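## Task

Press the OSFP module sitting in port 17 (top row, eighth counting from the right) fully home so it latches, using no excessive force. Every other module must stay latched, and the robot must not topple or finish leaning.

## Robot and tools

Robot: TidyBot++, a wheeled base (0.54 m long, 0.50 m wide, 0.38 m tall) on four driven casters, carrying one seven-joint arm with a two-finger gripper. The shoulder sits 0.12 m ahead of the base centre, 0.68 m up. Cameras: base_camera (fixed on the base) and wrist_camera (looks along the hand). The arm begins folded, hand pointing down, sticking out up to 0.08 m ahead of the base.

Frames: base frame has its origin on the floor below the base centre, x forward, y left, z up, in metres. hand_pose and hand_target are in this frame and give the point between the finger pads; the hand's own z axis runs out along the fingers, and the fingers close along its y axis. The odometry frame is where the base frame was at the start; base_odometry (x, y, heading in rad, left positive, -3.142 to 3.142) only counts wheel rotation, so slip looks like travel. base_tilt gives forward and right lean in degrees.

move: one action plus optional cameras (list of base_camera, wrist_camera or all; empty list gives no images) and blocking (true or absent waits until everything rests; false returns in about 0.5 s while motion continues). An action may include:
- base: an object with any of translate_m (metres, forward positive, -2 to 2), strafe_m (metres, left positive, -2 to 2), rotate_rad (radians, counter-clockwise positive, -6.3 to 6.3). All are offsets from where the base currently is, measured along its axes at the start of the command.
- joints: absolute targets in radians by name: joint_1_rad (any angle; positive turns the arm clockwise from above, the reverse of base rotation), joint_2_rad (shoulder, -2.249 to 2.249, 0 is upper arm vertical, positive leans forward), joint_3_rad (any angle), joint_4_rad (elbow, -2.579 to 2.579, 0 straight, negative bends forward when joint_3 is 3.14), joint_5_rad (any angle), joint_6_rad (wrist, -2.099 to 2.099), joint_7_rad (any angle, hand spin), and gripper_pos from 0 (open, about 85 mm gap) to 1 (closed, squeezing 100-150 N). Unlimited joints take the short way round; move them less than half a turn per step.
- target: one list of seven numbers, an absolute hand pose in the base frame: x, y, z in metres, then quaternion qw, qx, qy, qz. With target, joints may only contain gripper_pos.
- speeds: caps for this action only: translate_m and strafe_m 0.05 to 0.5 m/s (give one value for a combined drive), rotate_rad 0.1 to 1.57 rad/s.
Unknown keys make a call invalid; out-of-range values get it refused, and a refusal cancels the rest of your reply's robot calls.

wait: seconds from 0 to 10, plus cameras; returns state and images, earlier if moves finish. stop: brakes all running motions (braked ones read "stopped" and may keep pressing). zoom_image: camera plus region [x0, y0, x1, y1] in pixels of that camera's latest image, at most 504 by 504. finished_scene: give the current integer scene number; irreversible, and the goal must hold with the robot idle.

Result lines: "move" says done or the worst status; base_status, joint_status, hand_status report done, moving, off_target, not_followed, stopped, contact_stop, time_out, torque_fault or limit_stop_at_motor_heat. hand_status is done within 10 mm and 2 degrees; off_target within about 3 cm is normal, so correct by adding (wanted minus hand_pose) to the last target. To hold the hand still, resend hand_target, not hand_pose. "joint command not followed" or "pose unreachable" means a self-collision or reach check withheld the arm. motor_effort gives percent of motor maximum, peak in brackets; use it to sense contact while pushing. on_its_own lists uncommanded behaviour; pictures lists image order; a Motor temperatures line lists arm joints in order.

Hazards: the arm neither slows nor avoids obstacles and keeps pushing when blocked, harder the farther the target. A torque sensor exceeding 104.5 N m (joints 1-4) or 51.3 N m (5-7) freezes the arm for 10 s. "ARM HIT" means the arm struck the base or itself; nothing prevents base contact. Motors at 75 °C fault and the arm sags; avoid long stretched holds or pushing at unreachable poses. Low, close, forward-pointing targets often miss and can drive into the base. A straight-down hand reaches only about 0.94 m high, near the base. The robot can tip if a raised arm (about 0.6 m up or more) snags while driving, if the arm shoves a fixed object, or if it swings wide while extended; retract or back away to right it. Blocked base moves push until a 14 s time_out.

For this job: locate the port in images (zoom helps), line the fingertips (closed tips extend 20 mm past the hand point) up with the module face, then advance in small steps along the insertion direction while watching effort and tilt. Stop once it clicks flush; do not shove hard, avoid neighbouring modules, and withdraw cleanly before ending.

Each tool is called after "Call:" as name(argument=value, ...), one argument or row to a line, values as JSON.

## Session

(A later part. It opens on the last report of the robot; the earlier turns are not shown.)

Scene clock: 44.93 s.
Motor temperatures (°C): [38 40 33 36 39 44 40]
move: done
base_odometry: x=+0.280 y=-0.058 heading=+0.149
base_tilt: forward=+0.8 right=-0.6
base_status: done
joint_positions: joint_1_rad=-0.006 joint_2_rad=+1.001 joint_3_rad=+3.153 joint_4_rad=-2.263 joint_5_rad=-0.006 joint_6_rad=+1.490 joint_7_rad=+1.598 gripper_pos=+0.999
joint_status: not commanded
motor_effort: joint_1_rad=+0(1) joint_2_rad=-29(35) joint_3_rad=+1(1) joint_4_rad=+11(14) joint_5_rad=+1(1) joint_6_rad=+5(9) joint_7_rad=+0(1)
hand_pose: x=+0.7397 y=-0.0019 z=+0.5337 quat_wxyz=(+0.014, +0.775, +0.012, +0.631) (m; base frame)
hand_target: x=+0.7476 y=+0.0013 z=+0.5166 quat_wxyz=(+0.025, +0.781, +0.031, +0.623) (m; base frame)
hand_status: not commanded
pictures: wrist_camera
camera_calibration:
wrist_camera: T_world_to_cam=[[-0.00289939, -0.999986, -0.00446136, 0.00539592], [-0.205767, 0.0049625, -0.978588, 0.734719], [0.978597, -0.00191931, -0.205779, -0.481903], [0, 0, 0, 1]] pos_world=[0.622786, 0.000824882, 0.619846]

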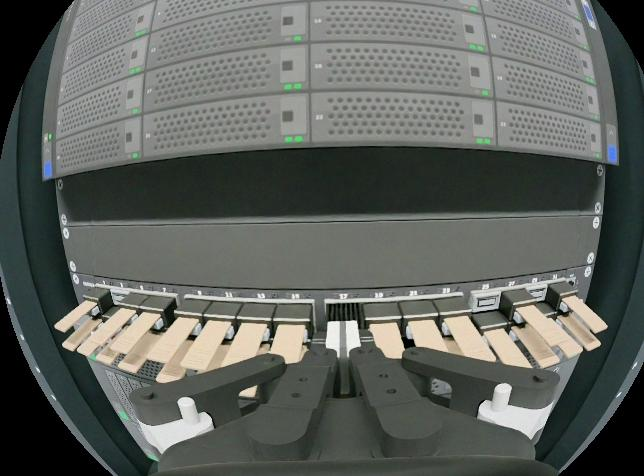

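Call:
move(
  joints={"joint_2_rad": 1.018, "joint_4_rad": -2.215},
  base={"translate_m": 0.005},
  speeds={"translate_m": 0.05},
  cameras=["wrist_camera"],
)

Call:
zoom_image(
  camera="wrist_camera",
  region=[310, 290, 380, 340],
)

Scene clock: 46.87 s.
Motor temperatures (°C): [38 40 33 36 39 44 40]
move: off_target
base_odometry: x=+0.285 y=-0.058 heading=+0.149
base_tilt: forward=+0.8 right=-0.7
base_status: done
joint_positions: joint_1_rad=-0.006 joint_2_rad=+1.001 joint_3_rad=+3.153 joint_4_rad=-2.255 joint_5_rad=-0.006 joint_6_rad=+1.484 joint_7_rad=+1.598 gripper_pos=+0.999
joint_status: joint_4_rad off_target (ended at -2.255, target -2.215); the others done
motor_effort: joint_1_rad=+1(1) joint_2_rad=-34(36) joint_3_rad=+1(1) joint_4_rad=+9(12) joint_5_rad=+0(1) joint_6_rad=+8(10) joint_7_rad=+0(1)
hand_pose: x=+0.7425 y=-0.0019 z=+0.5342 quat_wxyz=(+0.014, +0.774, +0.012, +0.632) (m; base frame)
hand_target: x=+0.7533 y=+0.0013 z=+0.5269 quat_wxyz=(+0.025, +0.775, +0.031, +0.631) (m; base frame)
hand_status: not commanded
pictures: wrist_camera
camera_calibration:
wrist_camera: T_world_to_cam=[[-0.00286909, -0.999986, -0.00450378, 0.00541153], [-0.20329, 0.00499301, -0.979106, 0.73422], [0.979114, -0.00189357, -0.203301, -0.486187], [0, 0, 0, 1]] pos_world=[0.625307, 0.000824859, 0.620062]

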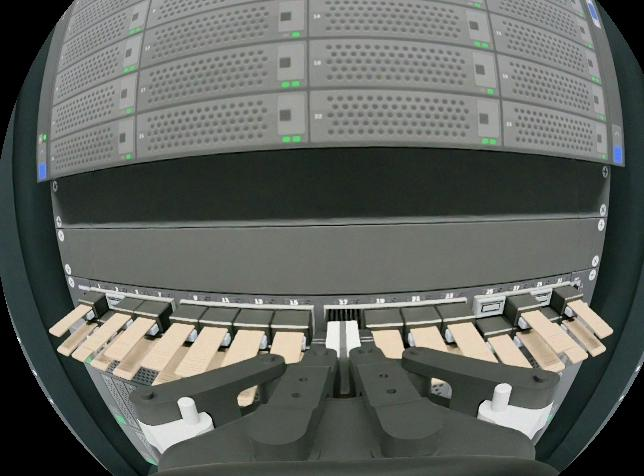

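Scaled by 7.200.

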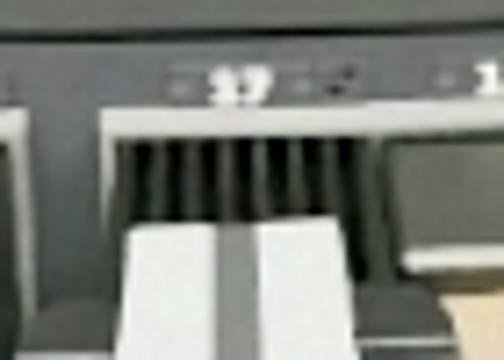

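Call:
move(
  base={"translate_m": 0.008},
  speeds={"translate_m": 0.05},
  cameras=["wrist_camera"],
)

Call:
zoom_image(
  camera="wrist_camera",
  region=[300, 290, 400, 350],
)

Scene clock: 49.93 s.
Motor temperatures (°C): [38 40 33 36 39 44 40]
move: done
base_odometry: x=+0.293 y=-0.057 heading=+0.149
base_tilt: forward=+0.8 right=-0.6
base_status: done
joint_positions: joint_1_rad=-0.006 joint_2_rad=+1.001 joint_3_rad=+3.153 joint_4_rad=-2.252 joint_5_rad=-0.006 joint_6_rad=+1.483 joint_7_rad=+1.598 gripper_pos=+0.999
joint_status: not commanded
motor_effort: joint_1_rad=+0(1) joint_2_rad=-34(36) joint_3_rad=+1(1) joint_4_rad=+9(11) joint_5_rad=+0(1) joint_6_rad=+8(10) joint_7_rad=+0(1)
hand_pose: x=+0.7435 y=-0.0019 z=+0.5347 quat_wxyz=(+0.014, +0.774, +0.012, +0.633) (m; base frame)
hand_target: x=+0.7533 y=+0.0013 z=+0.5269 quat_wxyz=(+0.025, +0.775, +0.031, +0.631) (m; base frame)
hand_status: not commanded
pictures: wrist_camera
camera_calibration:
wrist_camera: T_world_to_cam=[[-0.00284025, -0.999986, -0.00446049, 0.00537493], [-0.201854, 0.00494201, -0.979403, 0.73395], [0.979412, -0.00188138, -0.201865, -0.488099], [0, 0, 0, 1]] pos_world=[0.626215, 0.000829366, 0.620327]

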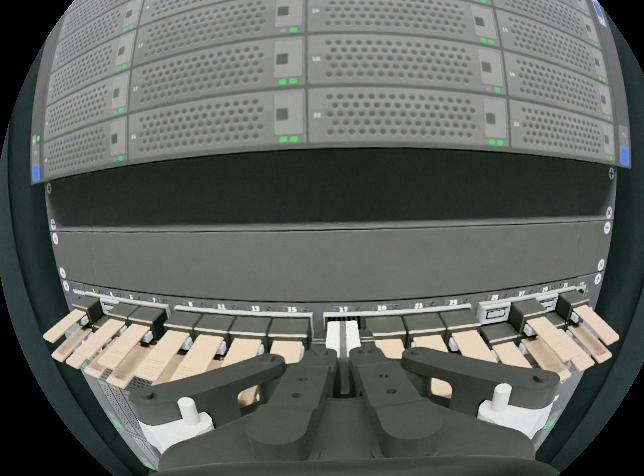

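Scaled by 5.040.

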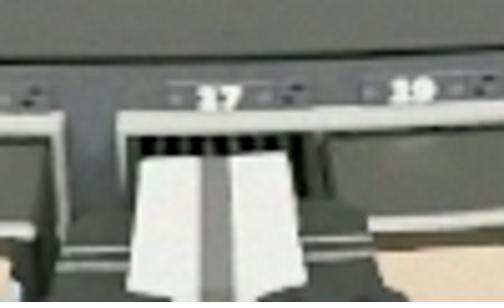

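Call:
move(
  base={"translate_m": 0.008},
  joints={"joint_6_rad": 1.452},
  speeds={"translate_m": 0.05},
  cameras=["wrist_camera"],
)

Call:
zoom_image(
  camera="wrist_camera",
  region=[300, 290, 400, 350],
)

Scene clock: 51.07 s.
Motor temperatures (°C): [38 40 33 36 39 44 40]
move: done
base_odometry: x=+0.301 y=-0.056 heading=+0.149
base_tilt: forward=+0.8 right=-0.7
base_status: done
joint_positions: joint_1_rad=-0.006 joint_2_rad=+1.000 joint_3_rad=+3.153 joint_4_rad=-2.250 joint_5_rad=-0.006 joint_6_rad=+1.480 joint_7_rad=+1.598 gripper_pos=+0.999
joint_status: all done
motor_effort: joint_1_rad=+0(2) joint_2_rad=-34(36) joint_3_rad=+1(1) joint_4_rad=+8(10) joint_5_rad=-1(1) joint_6_rad=+8(10) joint_7_rad=+0(1)
hand_pose: x=+0.7442 y=-0.0018 z=+0.5346 quat_wxyz=(+0.014, +0.774, +0.012, +0.633) (m; base frame)
hand_target: x=+0.7528 y=+0.0013 z=+0.5247 quat_wxyz=(+0.025, +0.777, +0.031, +0.629) (m; base frame)
hand_status: not commanded
pictures: wrist_camera
camera_calibration:
wrist_camera: T_world_to_cam=[[-0.00281738, -0.999986, -0.00452763, 0.00542102], [-0.202091, 0.00500359, -0.979354, 0.734213], [0.979363, -0.00184422, -0.202102, -0.488605], [0, 0, 0, 1]] pos_world=[0.626915, 0.000846147, 0.620331]

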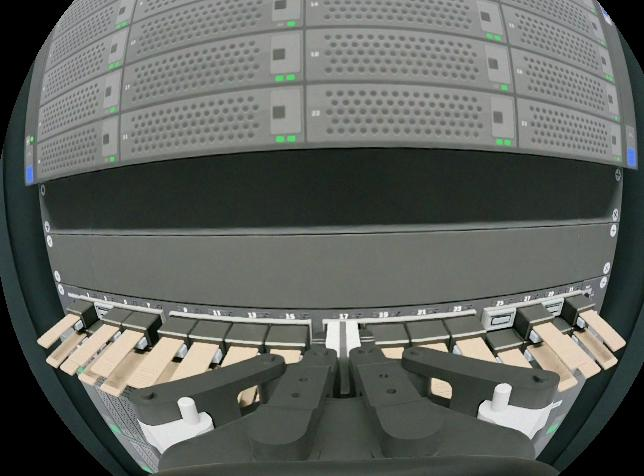

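Scaled by 5.040.

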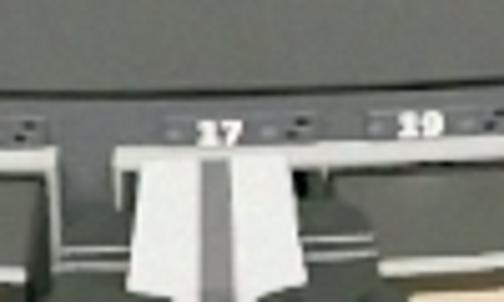

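Call:
zoom_image(
  camera="wrist_camera",
  region=[315, 312, 375, 352],
)

Scaled by 8.400.

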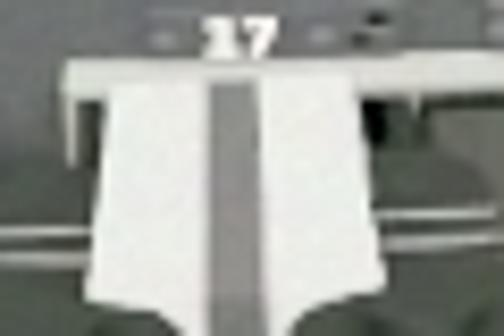

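Call:
move(
  base={"translate_m": 0.004},
  speeds={"translate_m": 0.05},
  cameras=["wrist_camera"],
)

Call:
zoom_image(
  camera="wrist_camera",
  region=[315, 312, 375, 352],
)

Scene clock: 52.53 s.
Motor temperatures (°C): [38 40 33 36 39 44 40]
move: done
base_odometry: x=+0.305 y=-0.055 heading=+0.149
base_tilt: forward=+0.8 right=-0.7
base_status: done
joint_positions: joint_1_rad=-0.006 joint_2_rad=+1.000 joint_3_rad=+3.153 joint_4_rad=-2.249 joint_5_rad=-0.006 joint_6_rad=+1.479 joint_7_rad=+1.598 gripper_pos=+0.999
joint_status: not commanded
motor_effort: joint_1_rad=+0(2) joint_2_rad=-33(35) joint_3_rad=+1(2) joint_4_rad=+8(11) joint_5_rad=+0(1) joint_6_rad=+8(9) joint_7_rad=+0(1)
hand_pose: x=+0.7444 y=-0.0017 z=+0.5346 quat_wxyz=(+0.014, +0.774, +0.012, +0.633) (m; base frame)
hand_target: x=+0.7528 y=+0.0013 z=+0.5247 quat_wxyz=(+0.025, +0.777, +0.031, +0.629) (m; base frame)
hand_status: not commanded
pictures: wrist_camera
camera_calibration:
wrist_camera: T_world_to_cam=[[-0.00264485, -0.999985, -0.00480331, 0.00558902], [-0.202203, 0.0052389, -0.97933, 0.734266], [0.97934, -0.00161894, -0.202213, -0.488701], [0, 0, 0, 1]] pos_world=[0.627089, 0.000951011, 0.620294]

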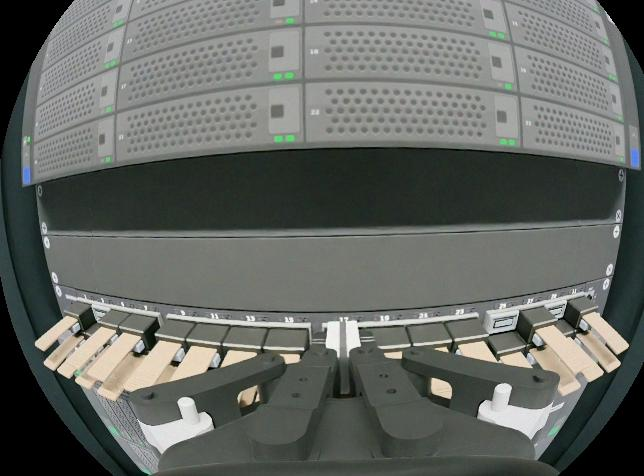

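Scaled by 8.400.

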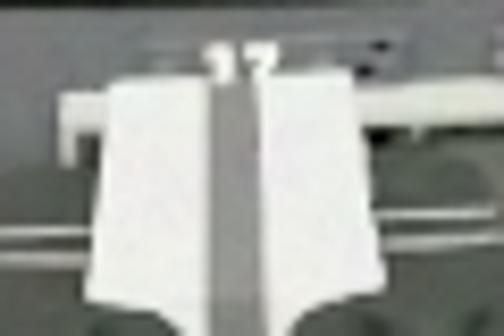

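Call:
zoom_image(
  camera="wrist_camera",
  region=[270, 300, 420, 380],
)

Scaled by 3.360.

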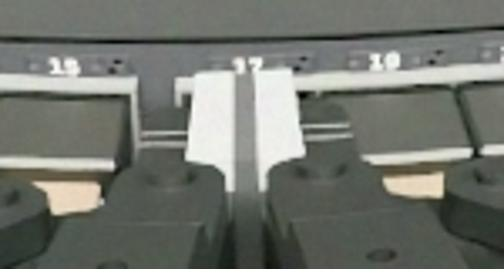

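Call:
move(
  base={"translate_m": 0.003},
  speeds={"translate_m": 0.05},
  cameras=["wrist_camera"],
)

Call:
zoom_image(
  camera="wrist_camera",
  region=[270, 300, 420, 380],
)

Scene clock: 53.60 s.
Motor temperatures (°C): [38 40 33 36 39 44 40]
move: done
base_odometry: x=+0.308 y=-0.055 heading=+0.149
base_tilt: forward=+0.8 right=-0.6
base_status: done
joint_positions: joint_1_rad=-0.006 joint_2_rad=+0.999 joint_3_rad=+3.152 joint_4_rad=-2.253 joint_5_rad=-0.006 joint_6_rad=+1.478 joint_7_rad=+1.598 gripper_pos=+0.999
joint_status: not commanded
motor_effort: joint_1_rad=+0(1) joint_2_rad=-33(35) joint_3_rad=+1(2) joint_4_rad=+10(13) joint_5_rad=+0(1) joint_6_rad=+7(10) joint_7_rad=+0(1)
hand_pose: x=+0.7433 y=-0.0016 z=+0.5346 quat_wxyz=(+0.014, +0.775, +0.012, +0.632) (m; base frame)
hand_target: x=+0.7528 y=+0.0013 z=+0.5247 quat_wxyz=(+0.025, +0.777, +0.031, +0.629) (m; base frame)
hand_status: not commanded
pictures: wrist_camera
camera_calibration:
wrist_camera: T_world_to_cam=[[-0.00258383, -0.999984, -0.0049854, 0.00572401], [-0.204477, 0.00540841, -0.978856, 0.735486], [0.978868, -0.00150979, -0.204488, -0.486138], [0, 0, 0, 1]] pos_world=[0.626269, 0.00101215, 0.620554]

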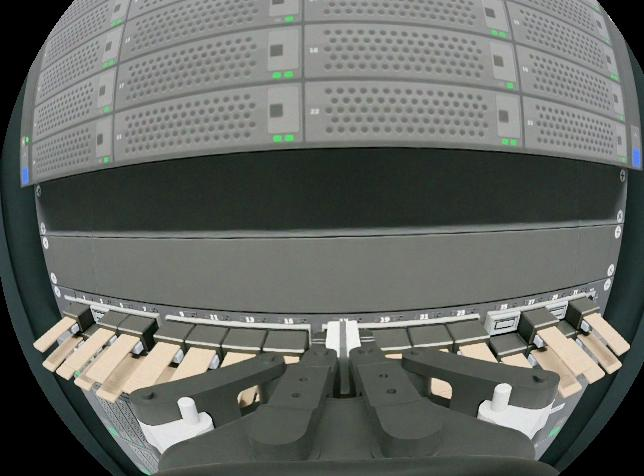

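Scaled by 3.360.

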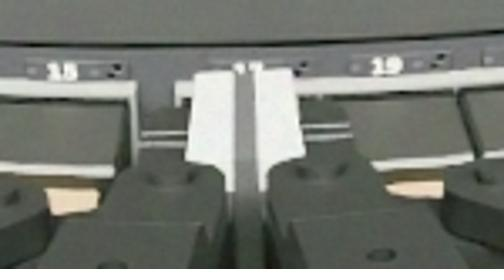

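Call:
move(
  base={"translate_m": 0.004},
  speeds={"translate_m": 0.05},
  cameras=["wrist_camera"],
)

Call:
zoom_image(
  camera="wrist_camera",
  region=[270, 300, 420, 380],
)

Scene clock: 54.63 s.
Motor temperatures (°C): [38 40 33 36 39 44 40]
move: done
base_odometry: x=+0.312 y=-0.054 heading=+0.149
base_tilt: forward=+0.8 right=-0.6
base_status: done
joint_positions: joint_1_rad=-0.006 joint_2_rad=+0.994 joint_3_rad=+3.152 joint_4_rad=-2.264 joint_5_rad=-0.006 joint_6_rad=+1.478 joint_7_rad=+1.598 gripper_pos=+0.999
joint_status: not commanded
motor_effort: joint_1_rad=+0(1) joint_2_rad=-30(36) joint_3_rad=+1(2) joint_4_rad=+14(16) joint_5_rad=+0(1) joint_6_rad=+6(10) joint_7_rad=+0(1)
hand_pose: x=+0.7399 y=-0.0015 z=+0.5344 quat_wxyz=(+0.014, +0.777, +0.012, +0.629) (m; base frame)
hand_target: x=+0.7528 y=+0.0013 z=+0.5247 quat_wxyz=(+0.025, +0.777, +0.031, +0.629) (m; base frame)
hand_status: not commanded
pictures: wrist_camera
camera_calibration:
wrist_camera: T_world_to_cam=[[-0.00255953, -0.999983, -0.00524146, 0.0059442], [-0.210959, 0.00566346, -0.977479, 0.738681], [0.977492, -0.00139615, -0.21097, -0.478329], [0, 0, 0, 1]] pos_world=[0.623409, 0.00109279, 0.621163]

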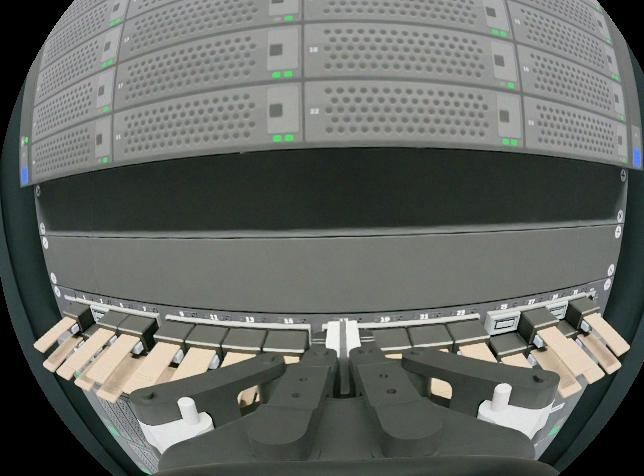

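Scaled by 3.360.

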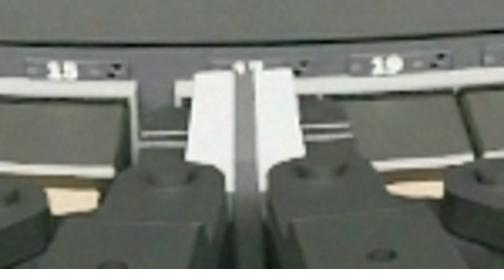

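Call:
move(
  base={"translate_m": 0.003},
  speeds={"translate_m": 0.05},
  cameras=["wrist_camera"],
)

Call:
zoom_image(
  camera="wrist_camera",
  region=[270, 300, 420, 380],
)

Scene clock: 56.00 s.
Motor temperatures (°C): [38 40 33 36 39 44 40]
move: done
base_odometry: x=+0.314 y=-0.054 heading=+0.149
base_tilt: forward=+0.9 right=-0.6
base_status: done
joint_positions: joint_1_rad=-0.006 joint_2_rad=+0.991 joint_3_rad=+3.152 joint_4_rad=-2.272 joint_5_rad=-0.006 joint_6_rad=+1.478 joint_7_rad=+1.598 gripper_pos=+0.999
joint_status: not commanded
motor_effort: joint_1_rad=+0(2) joint_2_rad=-30(34) joint_3_rad=+1(2) joint_4_rad=+13(18) joint_5_rad=+1(1) joint_6_rad=+5(9) joint_7_rad=-1(1)
hand_pose: x=+0.7374 y=-0.0014 z=+0.5344 quat_wxyz=(+0.014, +0.778, +0.012, +0.628) (m; base frame)
hand_target: x=+0.7528 y=+0.0013 z=+0.5247 quat_wxyz=(+0.025, +0.777, +0.031, +0.629) (m; base frame)
hand_status: not commanded
pictures: wrist_camera
camera_calibration:
wrist_camera: T_world_to_cam=[[-0.00255753, -0.999982, -0.00539355, 0.00608163], [-0.215463, 0.00581793, -0.976495, 0.740894], [0.976509, -0.0013353, -0.215474, -0.472715], [0, 0, 0, 1]] pos_world=[0.621261, 0.00113984, 0.621654]

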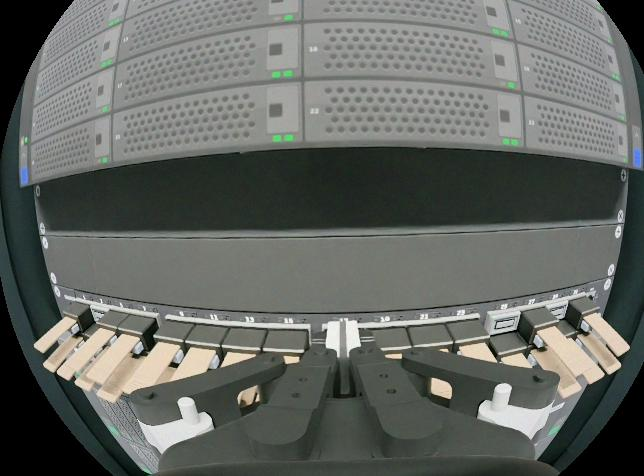

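Scaled by 3.360.

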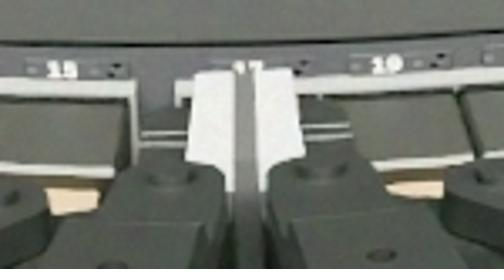

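Call:
move(
  base={"translate_m": -0.011},
  speeds={"translate_m": 0.08},
  cameras=["wrist_camera"],
)

Scene clock: 57.23 s.
Motor temperatures (°C): [38 40 33 36 39 44 40]
move: done
base_odometry: x=+0.303 y=-0.055 heading=+0.149
base_tilt: forward=+0.8 right=-0.6
base_status: done
joint_positions: joint_1_rad=-0.006 joint_2_rad=+1.000 joint_3_rad=+3.152 joint_4_rad=-2.238 joint_5_rad=-0.006 joint_6_rad=+1.468 joint_7_rad=+1.598 gripper_pos=+0.999
joint_status: not commanded
motor_effort: joint_1_rad=-1(2) joint_2_rad=-34(36) joint_3_rad=+0(1) joint_4_rad=+7(13) joint_5_rad=+1(1) joint_6_rad=+8(10) joint_7_rad=+0(1)
hand_pose: x=+0.7481 y=-0.0014 z=+0.5346 quat_wxyz=(+0.014, +0.774, +0.011, +0.633) (m; base frame)
hand_target: x=+0.7528 y=+0.0013 z=+0.5247 quat_wxyz=(+0.025, +0.777, +0.031, +0.629) (m; base frame)
hand_status: not commanded
pictures: wrist_camera
camera_calibration:
wrist_camera: T_world_to_cam=[[-0.00238397, -0.999982, -0.00546889, 0.00601294], [-0.201559, 0.00583717, -0.979459, 0.734615], [0.979473, -0.0012327, -0.201569, -0.49276], [0, 0, 0, 1]] pos_world=[0.630728, 0.00111734, 0.620233]

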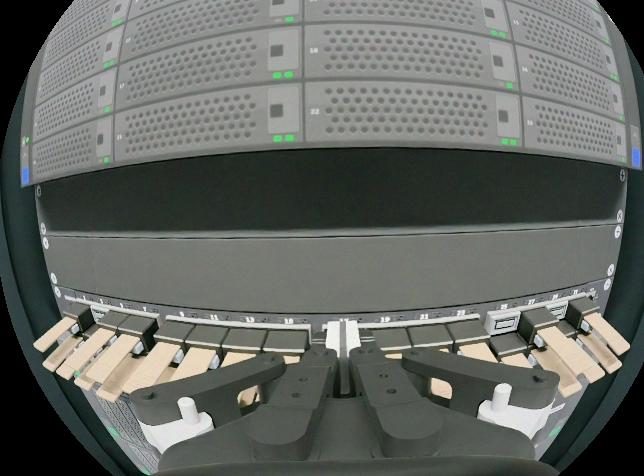

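Call:
move(
  joints={"joint_6_rad": 1.53},
  cameras=[],
)

Call:
move(
  base={"translate_m": -0.03},
  speeds={"translate_m": 0.15},
  cameras=["wrist_camera"],
)

Call:
zoom_image(
  camera="wrist_camera",
  region=[260, 270, 430, 380],
)

Scene clock: 58.20 s.
Motor temperatures (°C): [38 40 33 36 39 44 40]
move: done
base_odometry: x=+0.303 y=-0.055 heading=+0.149
base_tilt: forward=+0.8 right=-0.6
base_status: not commanded
joint_positions: joint_1_rad=-0.006 joint_2_rad=+1.005 joint_3_rad=+3.152 joint_4_rad=-2.222 joint_5_rad=-0.006 joint_6_rad=+1.515 joint_7_rad=+1.598 gripper_pos=+0.999
joint_status: all done
motor_effort: joint_1_rad=+0(1) joint_2_rad=-35(38) joint_3_rad=+0(0) joint_4_rad=+4(9) joint_5_rad=+0(1) joint_6_rad=+10(12) joint_7_rad=+0(1)
hand_pose: x=+0.7555 y=-0.0013 z=+0.5502 quat_wxyz=(+0.014, +0.755, +0.011, +0.655) (m; base frame)
hand_target: x=+0.7570 y=+0.0013 z=+0.5486 quat_wxyz=(+0.026, +0.752, +0.030, +0.658) (m; base frame)
hand_status: not commanded
pictures: none
No camera images: "cameras" was empty.

Scene clock: 59.03 s.
Motor temperatures (°C): [38 40 33 36 39 44 40]
move: done
base_odometry: x=+0.273 y=-0.060 heading=+0.149
base_tilt: forward=+0.8 right=-0.6
base_status: done
joint_positions: joint_1_rad=-0.006 joint_2_rad=+1.005 joint_3_rad=+3.152 joint_4_rad=-2.222 joint_5_rad=-0.006 joint_6_rad=+1.515 joint_7_rad=+1.598 gripper_pos=+0.999
joint_status: not commanded
motor_effort: joint_1_rad=-1(1) joint_2_rad=-35(37) joint_3_rad=+0(0) joint_4_rad=+4(6) joint_5_rad=+0(1) joint_6_rad=+9(10) joint_7_rad=+0(1)
hand_pose: x=+0.7556 y=-0.0013 z=+0.5503 quat_wxyz=(+0.014, +0.755, +0.011, +0.655) (m; base frame)
hand_target: x=+0.7570 y=+0.0013 z=+0.5486 quat_wxyz=(+0.026, +0.752, +0.030, +0.658) (m; base frame)
hand_status: not commanded
pictures: wrist_camera
camera_calibration:
wrist_camera: T_world_to_cam=[[-0.00148363, -0.999985, -0.00524549, 0.00547233], [-0.144386, 0.00540475, -0.989507, 0.713809], [0.98952, -0.00071069, -0.144392, -0.536087], [0, 0, 0, 1]] pos_world=[0.633542, 0.0012333, 0.628941]

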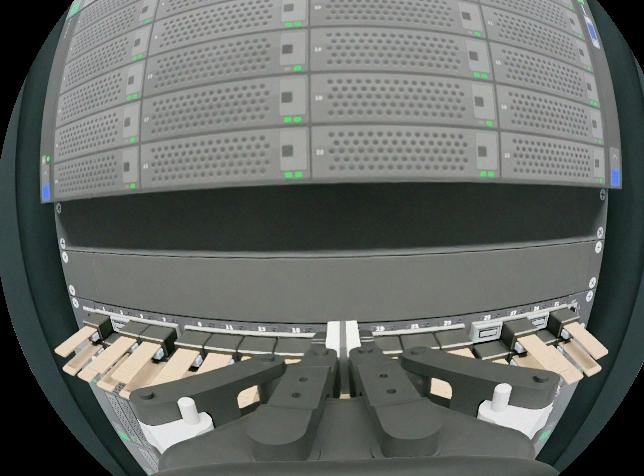

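Scaled by 2.965.

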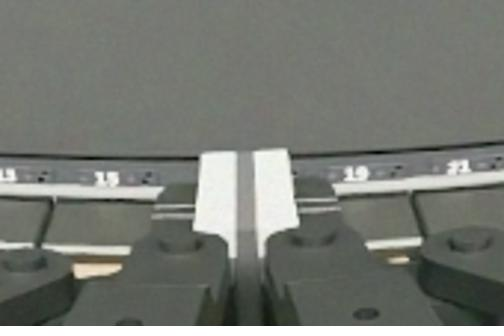

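Call:
move(
  base={"translate_m": -0.05},
  joints={"joint_6_rad": 1.48},
  speeds={"translate_m": 0.25},
  cameras=["wrist_camera"],
)

Call:
zoom_image(
  camera="wrist_camera",
  region=[260, 270, 430, 360],
)

Call:
zoom_image(
  camera="wrist_camera",
  region=[300, 275, 390, 325],
)

Scene clock: 60.40 s.
Motor temperatures (°C): [38 40 33 36 39 44 40]
move: done
base_odometry: x=+0.224 y=-0.067 heading=+0.149
base_tilt: forward=+0.9 right=-0.6
base_status: done
joint_positions: joint_1_rad=-0.006 joint_2_rad=+1.005 joint_3_rad=+3.152 joint_4_rad=-2.221 joint_5_rad=-0.006 joint_6_rad=+1.481 joint_7_rad=+1.598 gripper_pos=+0.999
joint_status: all done
motor_effort: joint_1_rad=-1(1) joint_2_rad=-35(37) joint_3_rad=+0(1) joint_4_rad=+4(6) joint_5_rad=+0(1) joint_6_rad=+9(10) joint_7_rad=+0(1)
hand_pose: x=+0.7543 y=-0.0014 z=+0.5400 quat_wxyz=(+0.014, +0.766, +0.011, +0.643) (m; base frame)
hand_target: x=+0.7545 y=+0.0013 z=+0.5333 quat_wxyz=(+0.025, +0.768, +0.030, +0.639) (m; base frame)
hand_status: not commanded
pictures: wrist_camera
camera_calibration:
wrist_camera: T_world_to_cam=[[-0.0019675, -0.999984, -0.00536918, 0.00576254], [-0.177162, 0.00563282, -0.984166, 0.725309], [0.98418, -0.000985131, -0.17717, -0.514519], [0, 0, 0, 1]] pos_world=[0.634888, 0.00117005, 0.622698]

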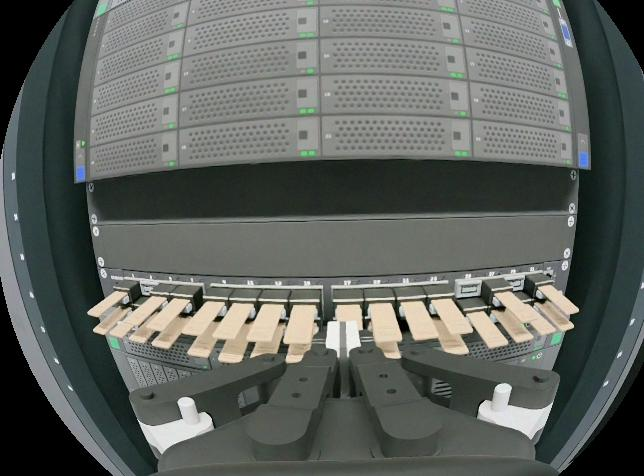

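Scaled by 2.965.

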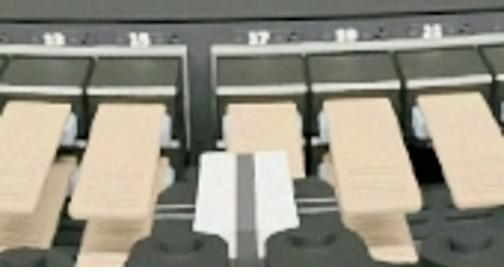

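Scaled by 5.600.

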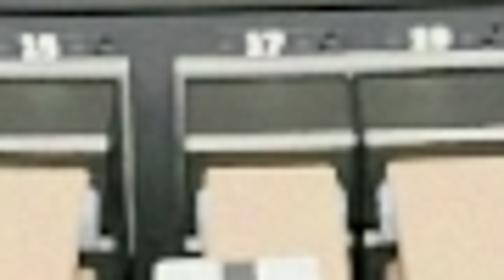

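Call:
zoom_image(
  camera="wrist_camera",
  region=[300, 280, 345, 310],
)

Call:
zoom_image(
  camera="wrist_camera",
  region=[345, 280, 390, 310],
)

Call:
zoom_image(
  camera="wrist_camera",
  region=[240, 270, 340, 350],
)

Call:
zoom_image(
  camera="wrist_camera",
  region=[340, 270, 440, 350],
)

Scaled by 11.200.

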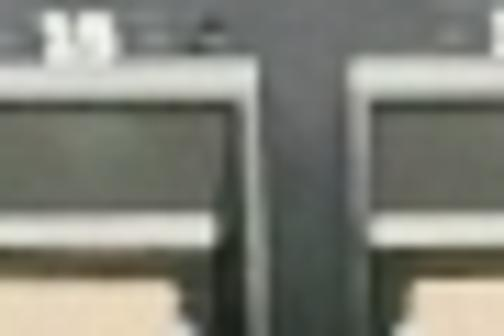

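Scaled by 11.200.

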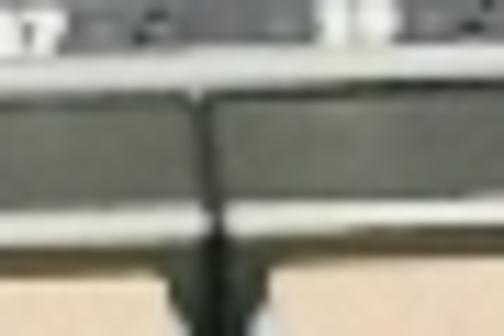

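Scaled by 5.040.

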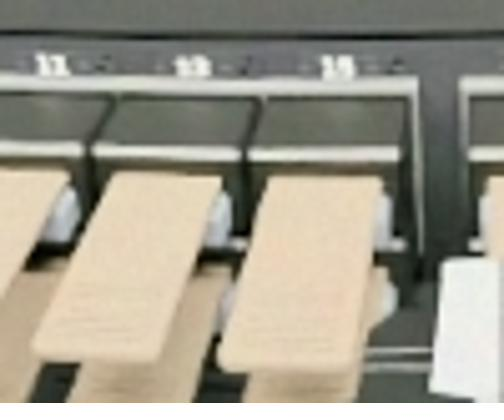

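Scaled by 5.040.

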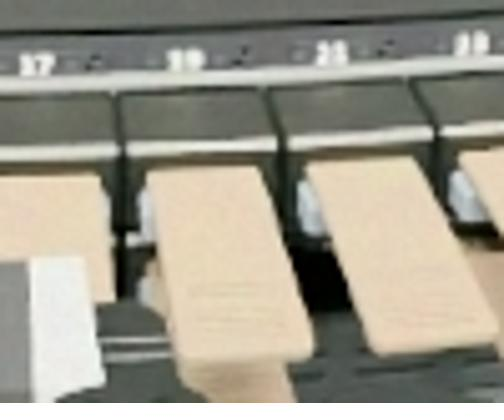

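Call:
finished_scene(
  scene=2,
)

The scene is finished: the task was done.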